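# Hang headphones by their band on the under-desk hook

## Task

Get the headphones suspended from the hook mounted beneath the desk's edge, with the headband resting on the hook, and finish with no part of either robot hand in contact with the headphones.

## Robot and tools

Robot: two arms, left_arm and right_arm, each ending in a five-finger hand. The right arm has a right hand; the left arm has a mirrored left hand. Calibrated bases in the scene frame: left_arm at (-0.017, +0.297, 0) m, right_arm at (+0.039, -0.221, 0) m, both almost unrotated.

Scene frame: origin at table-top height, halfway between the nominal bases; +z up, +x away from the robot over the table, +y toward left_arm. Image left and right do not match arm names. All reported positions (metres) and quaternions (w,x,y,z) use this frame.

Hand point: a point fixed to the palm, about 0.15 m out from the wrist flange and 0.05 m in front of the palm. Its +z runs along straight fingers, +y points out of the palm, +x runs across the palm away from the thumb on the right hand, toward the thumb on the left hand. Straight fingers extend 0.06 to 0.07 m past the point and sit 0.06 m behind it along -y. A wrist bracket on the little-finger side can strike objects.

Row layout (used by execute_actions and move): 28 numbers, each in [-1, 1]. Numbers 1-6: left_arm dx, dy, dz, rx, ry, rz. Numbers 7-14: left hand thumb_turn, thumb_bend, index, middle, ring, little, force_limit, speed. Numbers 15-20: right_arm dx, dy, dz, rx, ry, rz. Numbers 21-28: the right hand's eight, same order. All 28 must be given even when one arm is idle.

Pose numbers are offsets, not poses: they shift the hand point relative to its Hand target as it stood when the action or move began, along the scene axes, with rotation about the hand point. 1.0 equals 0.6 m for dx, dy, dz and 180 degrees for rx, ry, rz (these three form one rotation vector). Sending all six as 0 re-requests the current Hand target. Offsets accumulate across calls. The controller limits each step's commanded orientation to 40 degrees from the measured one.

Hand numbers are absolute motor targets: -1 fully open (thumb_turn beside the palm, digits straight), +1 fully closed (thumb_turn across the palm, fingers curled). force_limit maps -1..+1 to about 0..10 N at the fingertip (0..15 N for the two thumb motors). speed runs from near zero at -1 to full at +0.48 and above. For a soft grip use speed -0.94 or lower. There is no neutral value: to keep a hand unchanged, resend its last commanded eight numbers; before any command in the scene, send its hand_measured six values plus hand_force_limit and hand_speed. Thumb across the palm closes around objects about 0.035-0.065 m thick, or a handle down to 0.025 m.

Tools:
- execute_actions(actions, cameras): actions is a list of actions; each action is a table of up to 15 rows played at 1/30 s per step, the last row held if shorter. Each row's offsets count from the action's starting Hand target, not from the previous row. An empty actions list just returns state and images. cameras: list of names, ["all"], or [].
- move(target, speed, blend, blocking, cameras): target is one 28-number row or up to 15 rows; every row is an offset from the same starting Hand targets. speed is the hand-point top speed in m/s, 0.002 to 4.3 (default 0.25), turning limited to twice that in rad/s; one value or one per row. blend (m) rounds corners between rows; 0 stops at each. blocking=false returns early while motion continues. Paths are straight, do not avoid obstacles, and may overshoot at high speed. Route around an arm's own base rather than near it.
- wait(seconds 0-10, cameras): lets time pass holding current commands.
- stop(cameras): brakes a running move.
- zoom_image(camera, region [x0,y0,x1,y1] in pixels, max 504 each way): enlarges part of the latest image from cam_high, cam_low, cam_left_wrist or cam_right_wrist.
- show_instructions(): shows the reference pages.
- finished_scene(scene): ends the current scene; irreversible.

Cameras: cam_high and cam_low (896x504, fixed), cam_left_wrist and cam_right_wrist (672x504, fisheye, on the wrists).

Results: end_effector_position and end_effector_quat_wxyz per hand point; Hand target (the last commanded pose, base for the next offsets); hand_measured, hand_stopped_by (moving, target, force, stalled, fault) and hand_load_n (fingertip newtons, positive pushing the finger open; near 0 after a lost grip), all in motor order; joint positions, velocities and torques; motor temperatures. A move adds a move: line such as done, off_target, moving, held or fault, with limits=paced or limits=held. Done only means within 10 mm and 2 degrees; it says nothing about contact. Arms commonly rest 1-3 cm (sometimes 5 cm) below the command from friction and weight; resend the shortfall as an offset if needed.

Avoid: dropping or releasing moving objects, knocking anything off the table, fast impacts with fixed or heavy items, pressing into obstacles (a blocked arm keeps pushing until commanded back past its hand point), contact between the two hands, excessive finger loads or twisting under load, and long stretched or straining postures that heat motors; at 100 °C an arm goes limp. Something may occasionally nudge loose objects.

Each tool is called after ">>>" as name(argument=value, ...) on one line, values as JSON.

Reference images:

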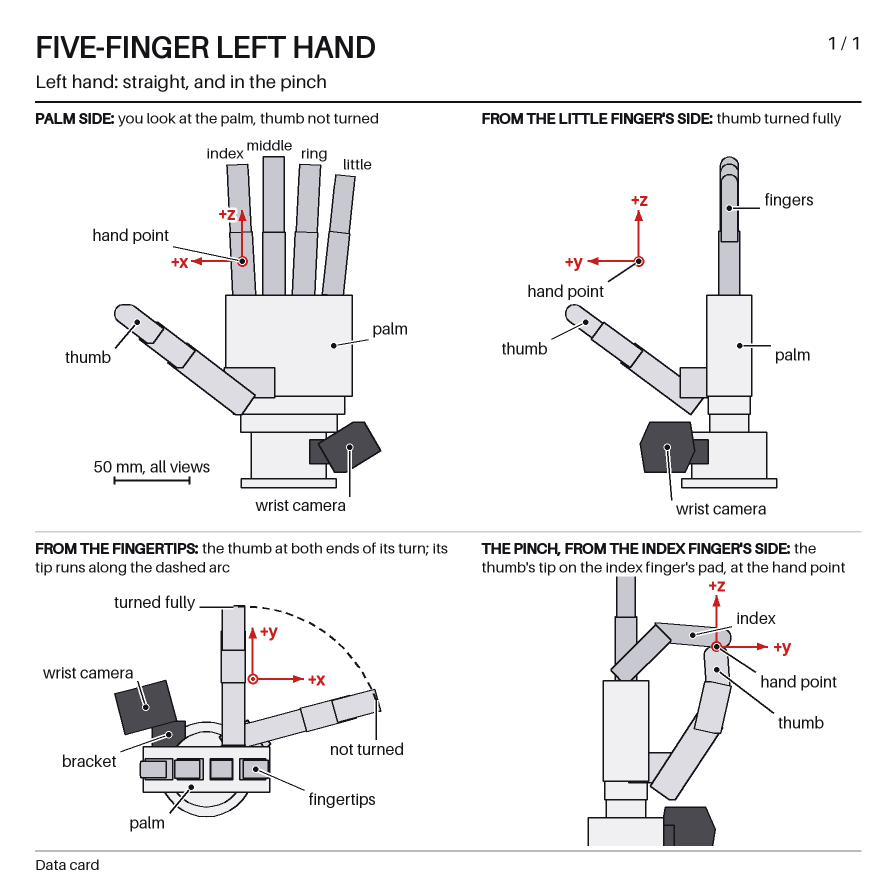

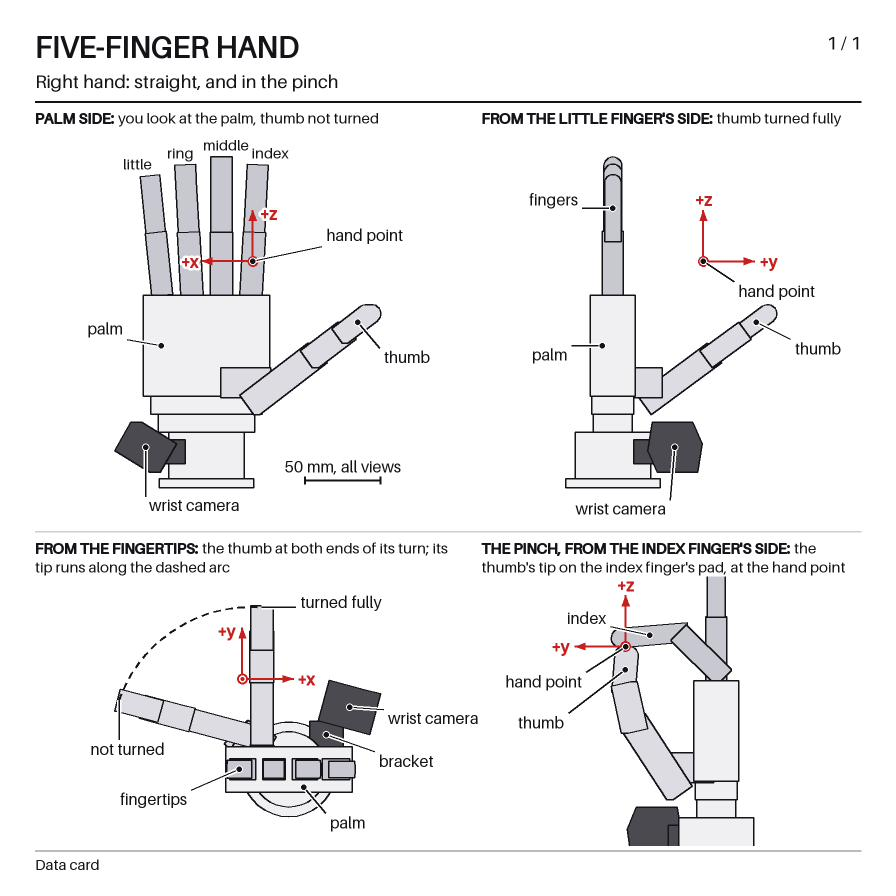

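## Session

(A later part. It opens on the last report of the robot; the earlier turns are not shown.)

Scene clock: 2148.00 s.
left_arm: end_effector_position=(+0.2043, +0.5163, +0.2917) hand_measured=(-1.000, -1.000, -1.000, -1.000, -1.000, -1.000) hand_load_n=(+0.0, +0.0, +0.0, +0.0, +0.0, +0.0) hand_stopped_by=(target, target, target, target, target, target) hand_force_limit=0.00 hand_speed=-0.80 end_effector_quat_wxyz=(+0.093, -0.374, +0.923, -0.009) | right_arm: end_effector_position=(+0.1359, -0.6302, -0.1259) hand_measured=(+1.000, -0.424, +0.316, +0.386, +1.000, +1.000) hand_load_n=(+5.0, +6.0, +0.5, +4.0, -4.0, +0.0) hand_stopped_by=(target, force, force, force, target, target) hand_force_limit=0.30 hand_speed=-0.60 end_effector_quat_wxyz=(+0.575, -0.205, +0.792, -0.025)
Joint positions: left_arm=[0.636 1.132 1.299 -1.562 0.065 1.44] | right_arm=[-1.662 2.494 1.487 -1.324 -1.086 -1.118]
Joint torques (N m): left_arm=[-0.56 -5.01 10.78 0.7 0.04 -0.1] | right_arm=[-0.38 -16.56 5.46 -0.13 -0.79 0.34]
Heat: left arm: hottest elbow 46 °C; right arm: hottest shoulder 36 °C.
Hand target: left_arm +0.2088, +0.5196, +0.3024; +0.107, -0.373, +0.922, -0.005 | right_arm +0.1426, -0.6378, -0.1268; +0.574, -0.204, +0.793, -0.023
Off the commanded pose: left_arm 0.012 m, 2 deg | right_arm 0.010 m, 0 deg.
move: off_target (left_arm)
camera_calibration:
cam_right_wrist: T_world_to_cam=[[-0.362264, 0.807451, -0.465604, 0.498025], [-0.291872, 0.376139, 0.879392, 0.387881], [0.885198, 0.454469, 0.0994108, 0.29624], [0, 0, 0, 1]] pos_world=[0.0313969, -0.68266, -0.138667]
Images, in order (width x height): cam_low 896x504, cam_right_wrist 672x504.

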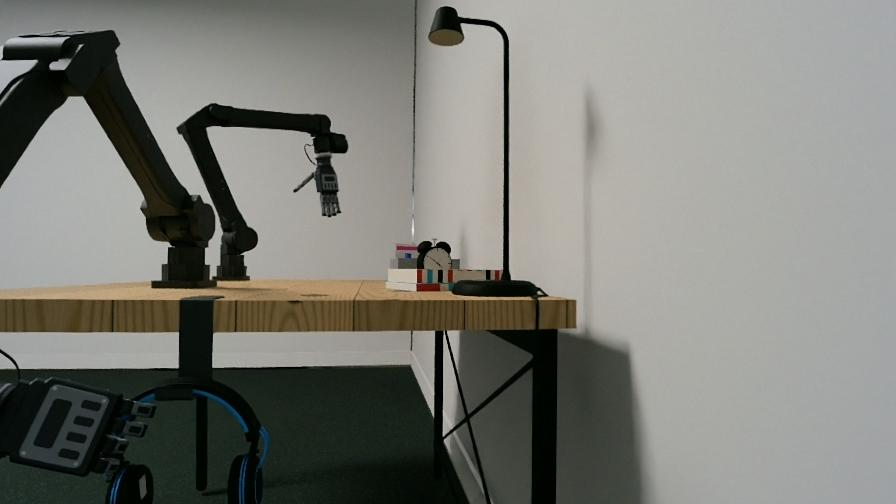

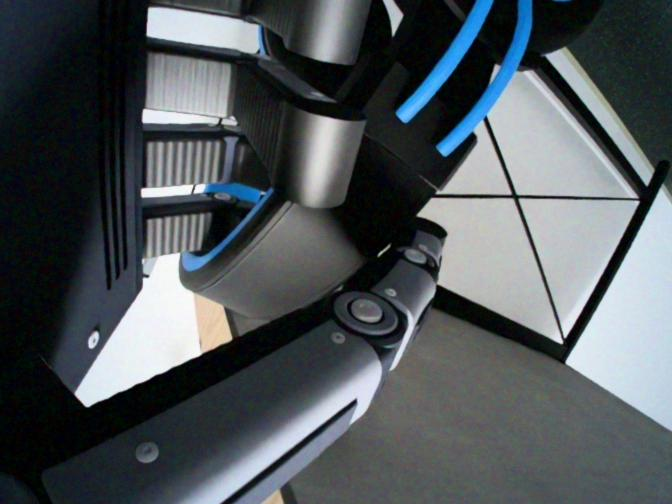

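>>> move(target=[[0,0,0,0,0,0,-1,-1,-1,-1,-1,-1,0,-0.8,0,0.0,0,0,0,0,1,-0.9,0.6,0.7,1,1,0.3,-0.6],[0,0,0,0,0,0,-1,-1,-1,-1,-1,-1,0,-0.8,0,0.0,-0.03,0,0,0,1,-0.9,0.6,0.7,1,1,0.3,-0.6]], speed=0.05, cameras=["cam_low","cam_right_wrist"])

>>> zoom_image(camera="cam_low", region=[80, 310, 300, 504])

Scene clock: 2187.73 s.
left_arm: end_effector_position=(+0.2043, +0.5163, +0.2917) hand_measured=(-1.000, -1.000, -1.000, -1.000, -1.000, -1.000) hand_load_n=(+0.0, +0.0, +0.0, +0.0, +0.0, +0.5) hand_stopped_by=(target, target, target, target, target, target) hand_force_limit=0.00 hand_speed=-0.80 end_effector_quat_wxyz=(+0.093, -0.374, +0.923, -0.009) | right_arm: end_effector_position=(+0.1376, -0.6283, -0.1403) hand_measured=(+1.000, -0.900, +0.316, +0.386, +1.000, +1.000) hand_load_n=(-0.5, +0.0, +0.0, +0.0, +0.0, +0.0) hand_stopped_by=(target, target, force, force, target, target) hand_force_limit=0.30 hand_speed=-0.60 end_effector_quat_wxyz=(+0.577, -0.199, +0.792, -0.022)
Joint positions: left_arm=[0.636 1.132 1.299 -1.562 0.065 1.44] | right_arm=[-1.661 2.526 1.496 -1.302 -1.091 -1.107]
Joint torques (N m): left_arm=[-0.56 -5.01 10.77 0.68 0.05 -0.1] | right_arm=[0.85 -15.62 6.15 -0.32 -0.63 0.23]
Heat: left arm: hottest elbow 46 °C; right arm: hottest shoulder 36 °C.
Hand target: left_arm +0.2088, +0.5196, +0.3024; +0.107, -0.373, +0.922, -0.005 | right_arm +0.1425, -0.6378, -0.1449; +0.574, -0.204, +0.793, -0.022
Off the commanded pose: left_arm 0.012 m, 2 deg | right_arm 0.012 m, 1 deg.
move: off_target (left_arm, right_arm)
camera_calibration:
cam_right_wrist: T_world_to_cam=[[-0.356975, 0.814639, -0.45709, 0.495385], [-0.291394, 0.367798, 0.883071, 0.395597], [0.887501, 0.448428, 0.106086, 0.292085], [0, 0, 0, 1]] pos_world=[0.0328885, -0.680039, -0.153891]
Images, in order (width x height): cam_low 896x504, cam_right_wrist 672x504.

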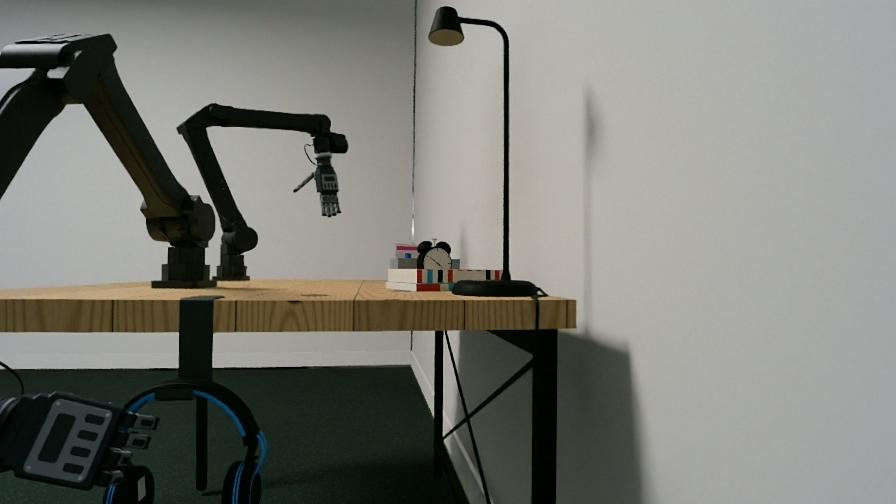

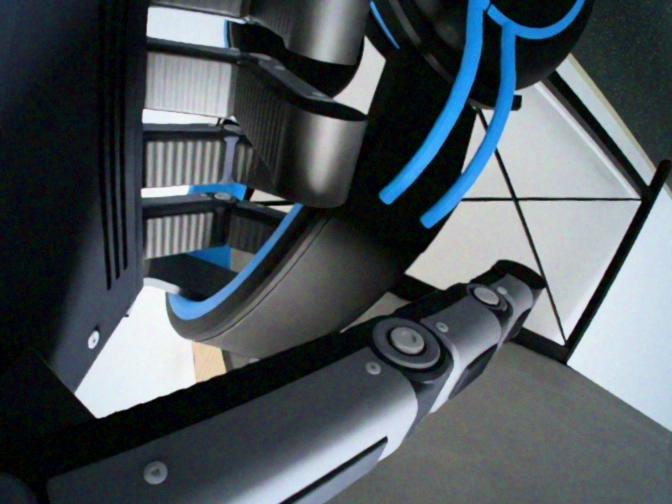

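Scaled by 2.291 from the camera's 896x504 image, which has a finer 1280x720 frame.

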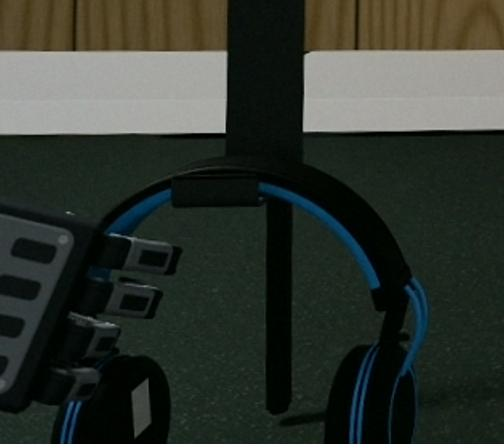

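>>> move(target=[[0,0,0,0,0,0,-1,-1,-1,-1,-1,-1,0,-0.8,0,-0.06,0,0,0,0,1,-0.9,0.6,0.7,1,1,0.3,-0.6]], speed=0.05, cameras=["cam_low","cam_right_wrist"])

>>> zoom_image(camera="cam_low", region=[80, 310, 300, 504])

Scene clock: 2209.73 s.
left_arm: end_effector_position=(+0.2043, +0.5163, +0.2917) hand_measured=(-1.000, -1.000, -1.000, -1.000, -1.000, -1.000) hand_load_n=(+0.0, +0.0, +0.0, +0.0, +0.0, +0.0) hand_stopped_by=(target, target, target, target, target, target) hand_force_limit=0.00 hand_speed=-0.80 end_effector_quat_wxyz=(+0.093, -0.374, +0.923, -0.009) | right_arm: end_effector_position=(+0.1354, -0.6659, -0.1439) hand_measured=(+1.000, -0.900, +0.316, +0.386, +1.000, +1.000) hand_load_n=(+0.0, +0.0, +0.0, +0.0, +0.0, +0.0) hand_stopped_by=(target, target, force, force, target, target) hand_force_limit=0.30 hand_speed=-0.60 end_effector_quat_wxyz=(+0.573, -0.202, +0.794, -0.029)
Joint positions: left_arm=[0.636 1.132 1.299 -1.562 0.065 1.44] | right_arm=[-1.656 2.574 1.628 -1.353 -1.095 -1.088]
Joint torques (N m): left_arm=[-0.5 -5.01 10.78 0.7 0.04 -0.1] | right_arm=[1.32 -17.2 7.16 -1.16 -0.71 0.23]
Heat: left arm: hottest elbow 46 °C; right arm: hottest shoulder 36 °C.
Hand target: left_arm +0.2088, +0.5196, +0.3024; +0.107, -0.373, +0.922, -0.005 | right_arm +0.1426, -0.6737, -0.1448; +0.574, -0.204, +0.793, -0.022
Off the commanded pose: left_arm 0.012 m, 2 deg | right_arm 0.011 m, 1 deg.
move: off_target (left_arm, right_arm)
camera_calibration:
cam_right_wrist: T_world_to_cam=[[-0.356137, 0.808715, -0.468132, 0.517935], [-0.284892, 0.383156, 0.878651, 0.42063], [0.889946, 0.446287, 0.0939399, 0.307898], [0, 0, 0, 1]] pos_world=[0.0302774, -0.717439, -0.156049]
Images, in order (width x height): cam_low 896x504, cam_right_wrist 672x504.

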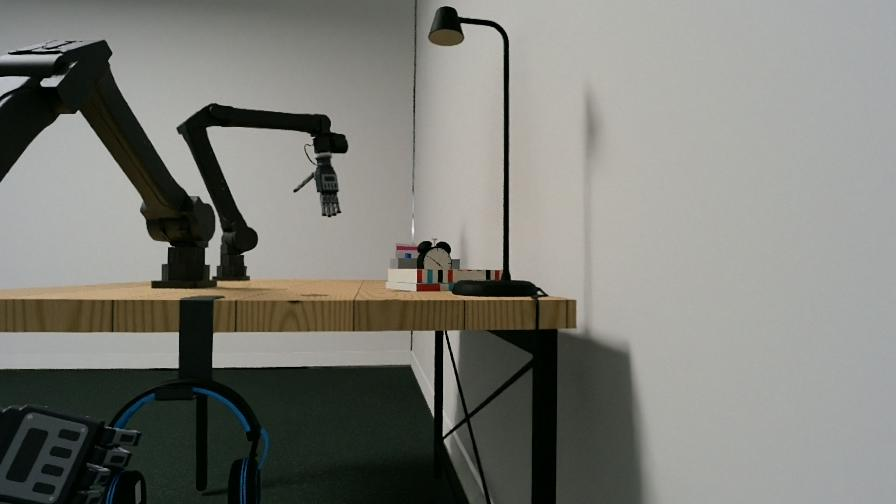

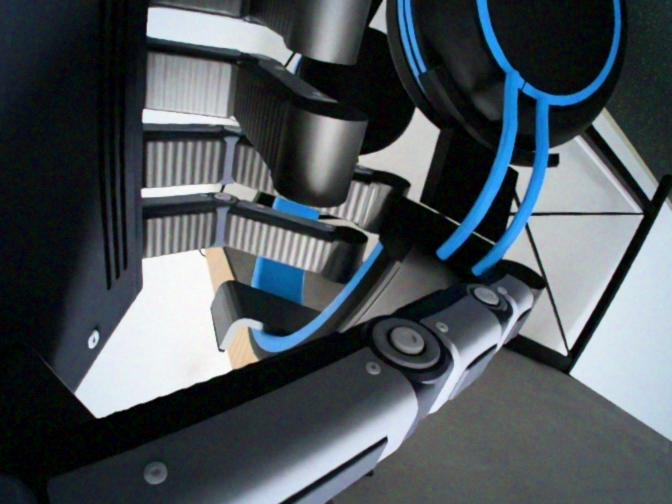

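Scaled by 2.291 from the camera's 896x504 image, which has a finer 1280x720 frame.

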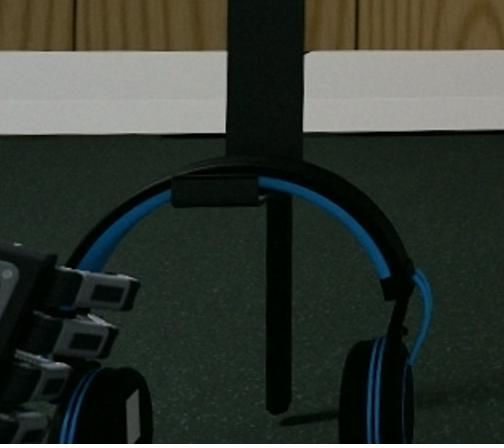

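>>> move(target=[[0,0,0,0,0,0,-1,-1,-1,-1,-1,-1,0,-0.8,-0.01,-0.09,0,0,0,0,1,-0.9,0.6,0.7,1,1,0.3,-0.6]], speed=0.05, cameras=["cam_low","cam_right_wrist"])

>>> zoom_image(camera="cam_low", region=[80, 310, 300, 504])

Scene clock: 2221.70 s.
left_arm: end_effector_position=(+0.2043, +0.5163, +0.2917) hand_measured=(-1.000, -1.000, -1.000, -1.000, -1.000, -1.000) hand_load_n=(+0.0, +0.0, +0.0, +0.0, +0.0, +0.0) hand_stopped_by=(target, target, target, target, target, target) hand_force_limit=0.00 hand_speed=-0.80 end_effector_quat_wxyz=(+0.093, -0.374, +0.923, -0.009) | right_arm: end_effector_position=(+0.1292, -0.7190, -0.1446) hand_measured=(+1.000, -0.900, +0.316, +0.386, +1.000, +1.000) hand_load_n=(+0.0, +0.0, +0.0, +0.0, +0.0, +0.0) hand_stopped_by=(target, target, force, force, target, target) hand_force_limit=0.30 hand_speed=-0.60 end_effector_quat_wxyz=(+0.574, -0.199, +0.794, -0.026)
Joint positions: left_arm=[0.636 1.132 1.299 -1.562 0.065 1.44] | right_arm=[-1.655 2.674 1.867 -1.496 -1.096 -1.081]
Joint torques (N m): left_arm=[-0.56 -5.01 10.78 0.69 0.04 -0.1] | right_arm=[0.97 -18.84 8.8 -1.14 -0.67 0.13]
Heat: left arm: hottest elbow 47 °C; right arm: hottest shoulder 36 °C.
Hand target: left_arm +0.2088, +0.5196, +0.3024; +0.107, -0.373, +0.922, -0.005 | right_arm +0.1365, -0.7278, -0.1448; +0.574, -0.204, +0.793, -0.022
Off the commanded pose: left_arm 0.012 m, 2 deg | right_arm 0.011 m, 1 deg.
move: off_target (left_arm, right_arm)
camera_calibration:
cam_right_wrist: T_world_to_cam=[[-0.354661, 0.813467, -0.460963, 0.562601], [-0.284168, 0.37591, 0.882009, 0.435086], [0.890766, 0.443805, 0.097841, 0.335774], [0, 0, 0, 1]] pos_world=[0.0240742, -0.770229, -0.157264]
Images, in order (width x height): cam_low 896x504, cam_right_wrist 672x504.

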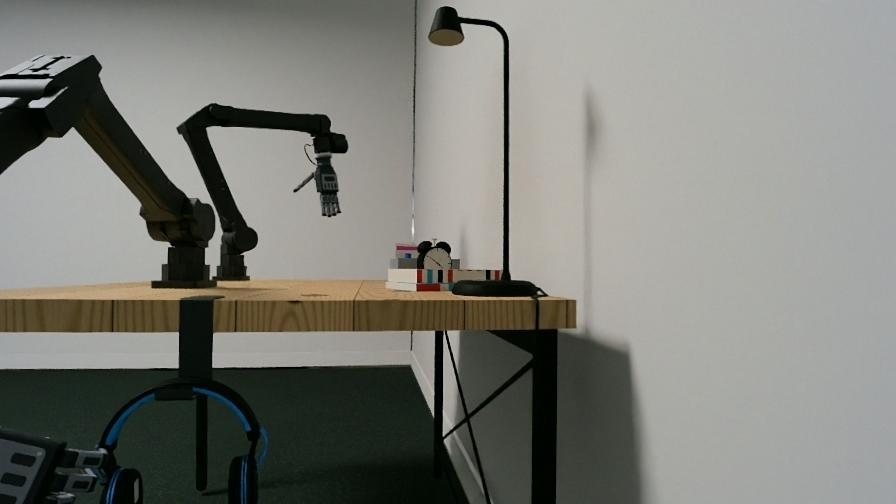

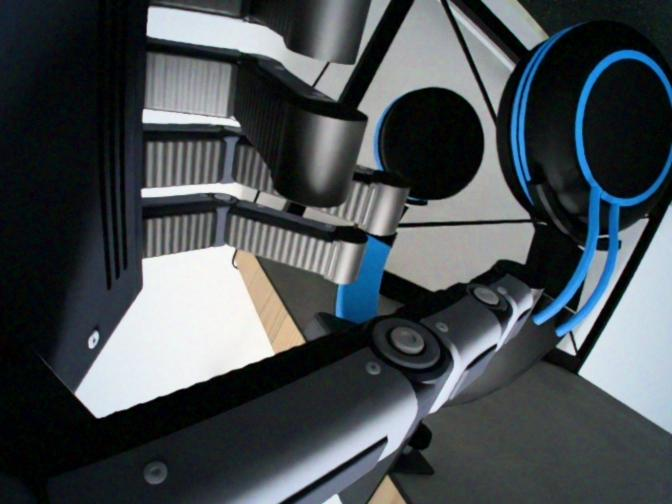

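Scaled by 2.291 from the camera's 896x504 image, which has a finer 1280x720 frame.

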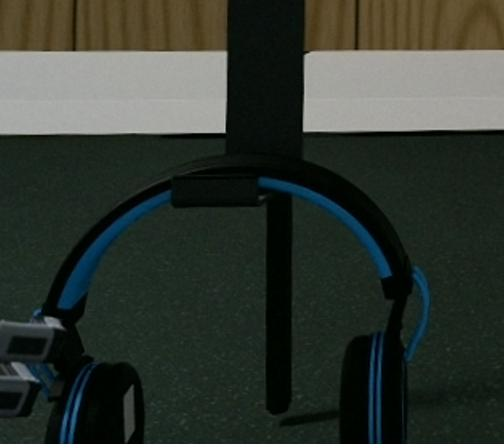

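>>> move(target=[[0,0,0,0,0,0,-1,-1,-1,-1,-1,-1,0,-0.8,-0.08,-0.12,0,0,0,0,1,-0.9,0.6,0.7,1,1,0.3,-0.6]], speed=0.15, cameras=["cam_low","cam_right_wrist"])

>>> zoom_image(camera="cam_low", region=[80, 310, 300, 504])

Scene clock: 2237.37 s.
left_arm: end_effector_position=(+0.2043, +0.5163, +0.2917) hand_measured=(-1.000, -1.000, -1.000, -1.000, -1.000, -1.000) hand_load_n=(+0.0, +0.0, +0.0, +0.0, +0.0, +0.0) hand_stopped_by=(target, target, target, target, target, target) hand_force_limit=0.00 hand_speed=-0.80 end_effector_quat_wxyz=(+0.093, -0.374, +0.923, -0.009) | right_arm: end_effector_position=(+0.0936, -0.7892, -0.1466) hand_measured=(+1.000, -0.900, +0.316, +0.386, +1.000, +1.000) hand_load_n=(+0.0, +0.0, +0.0, +0.0, +0.5, +0.0) hand_stopped_by=(target, target, force, force, target, target) hand_force_limit=0.30 hand_speed=-0.60 end_effector_quat_wxyz=(+0.557, -0.198, +0.805, -0.040)
Joint positions: left_arm=[0.636 1.132 1.299 -1.562 0.065 1.44] | right_arm=[-1.695 2.826 2.243 -1.677 -1.063 -1.069]
Joint torques (N m): left_arm=[-0.56 -4.95 10.77 0.68 0.04 -0.1] | right_arm=[-0.32 -21.71 10.59 -1.13 -0.51 0.22]
Heat: left arm: hottest elbow 47 °C; right arm: hottest shoulder 35 °C.
Hand target: left_arm +0.2088, +0.5196, +0.3024; +0.107, -0.373, +0.922, -0.005 | right_arm +0.0884, -0.7998, -0.1448; +0.574, -0.204, +0.793, -0.023
Off the commanded pose: left_arm 0.012 m, 2 deg | right_arm 0.012 m, 3 deg.
joint sent to its limit (right arm) — joint 4 (wrist pitch), lower limit. The joint targets are off in orientation, not in position.
move: off_target (left_arm, right_arm)
camera_calibration:
cam_right_wrist: T_world_to_cam=[[-0.350959, 0.809407, -0.470837, 0.601127], [-0.245839, 0.405537, 0.880399, 0.472666], [0.903543, 0.424735, 0.0566571, 0.376581], [0, 0, 0, 1]] pos_world=[-0.0130859, -0.838187, -0.154438]
Images, in order (width x height): cam_low 896x504, cam_right_wrist 672x504.

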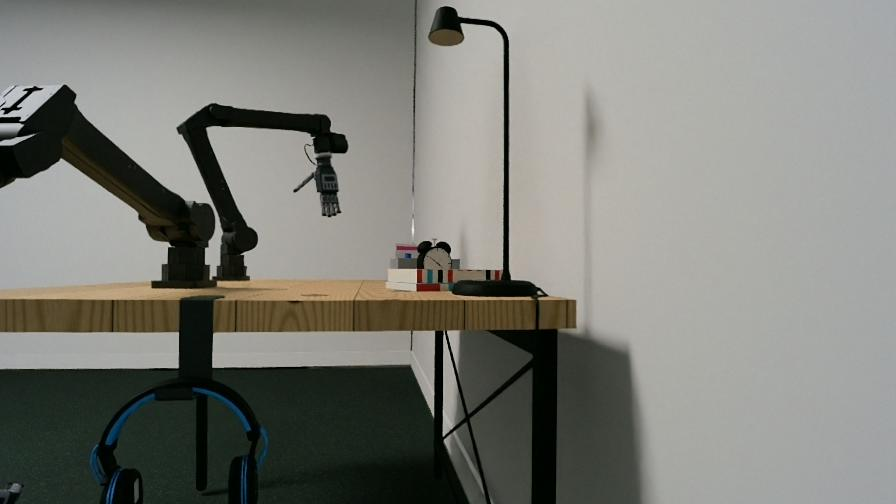

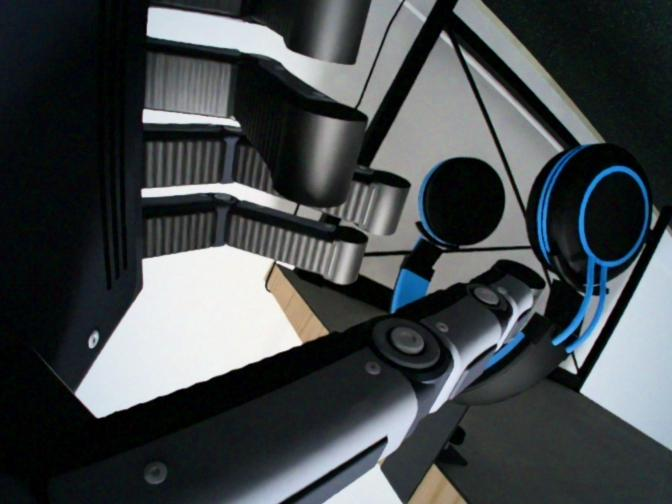

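Scaled by 2.291 from the camera's 896x504 image, which has a finer 1280x720 frame.

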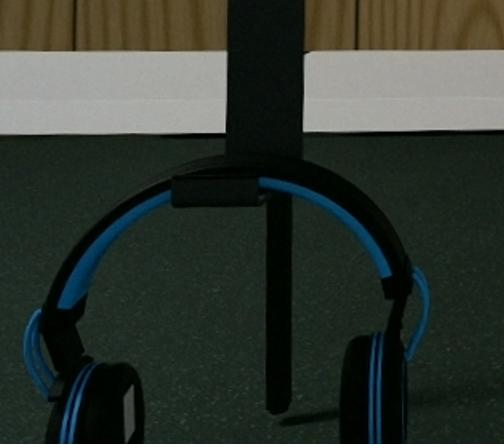

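>>> finished_scene(scene=1)

The scene is finished: the task was done.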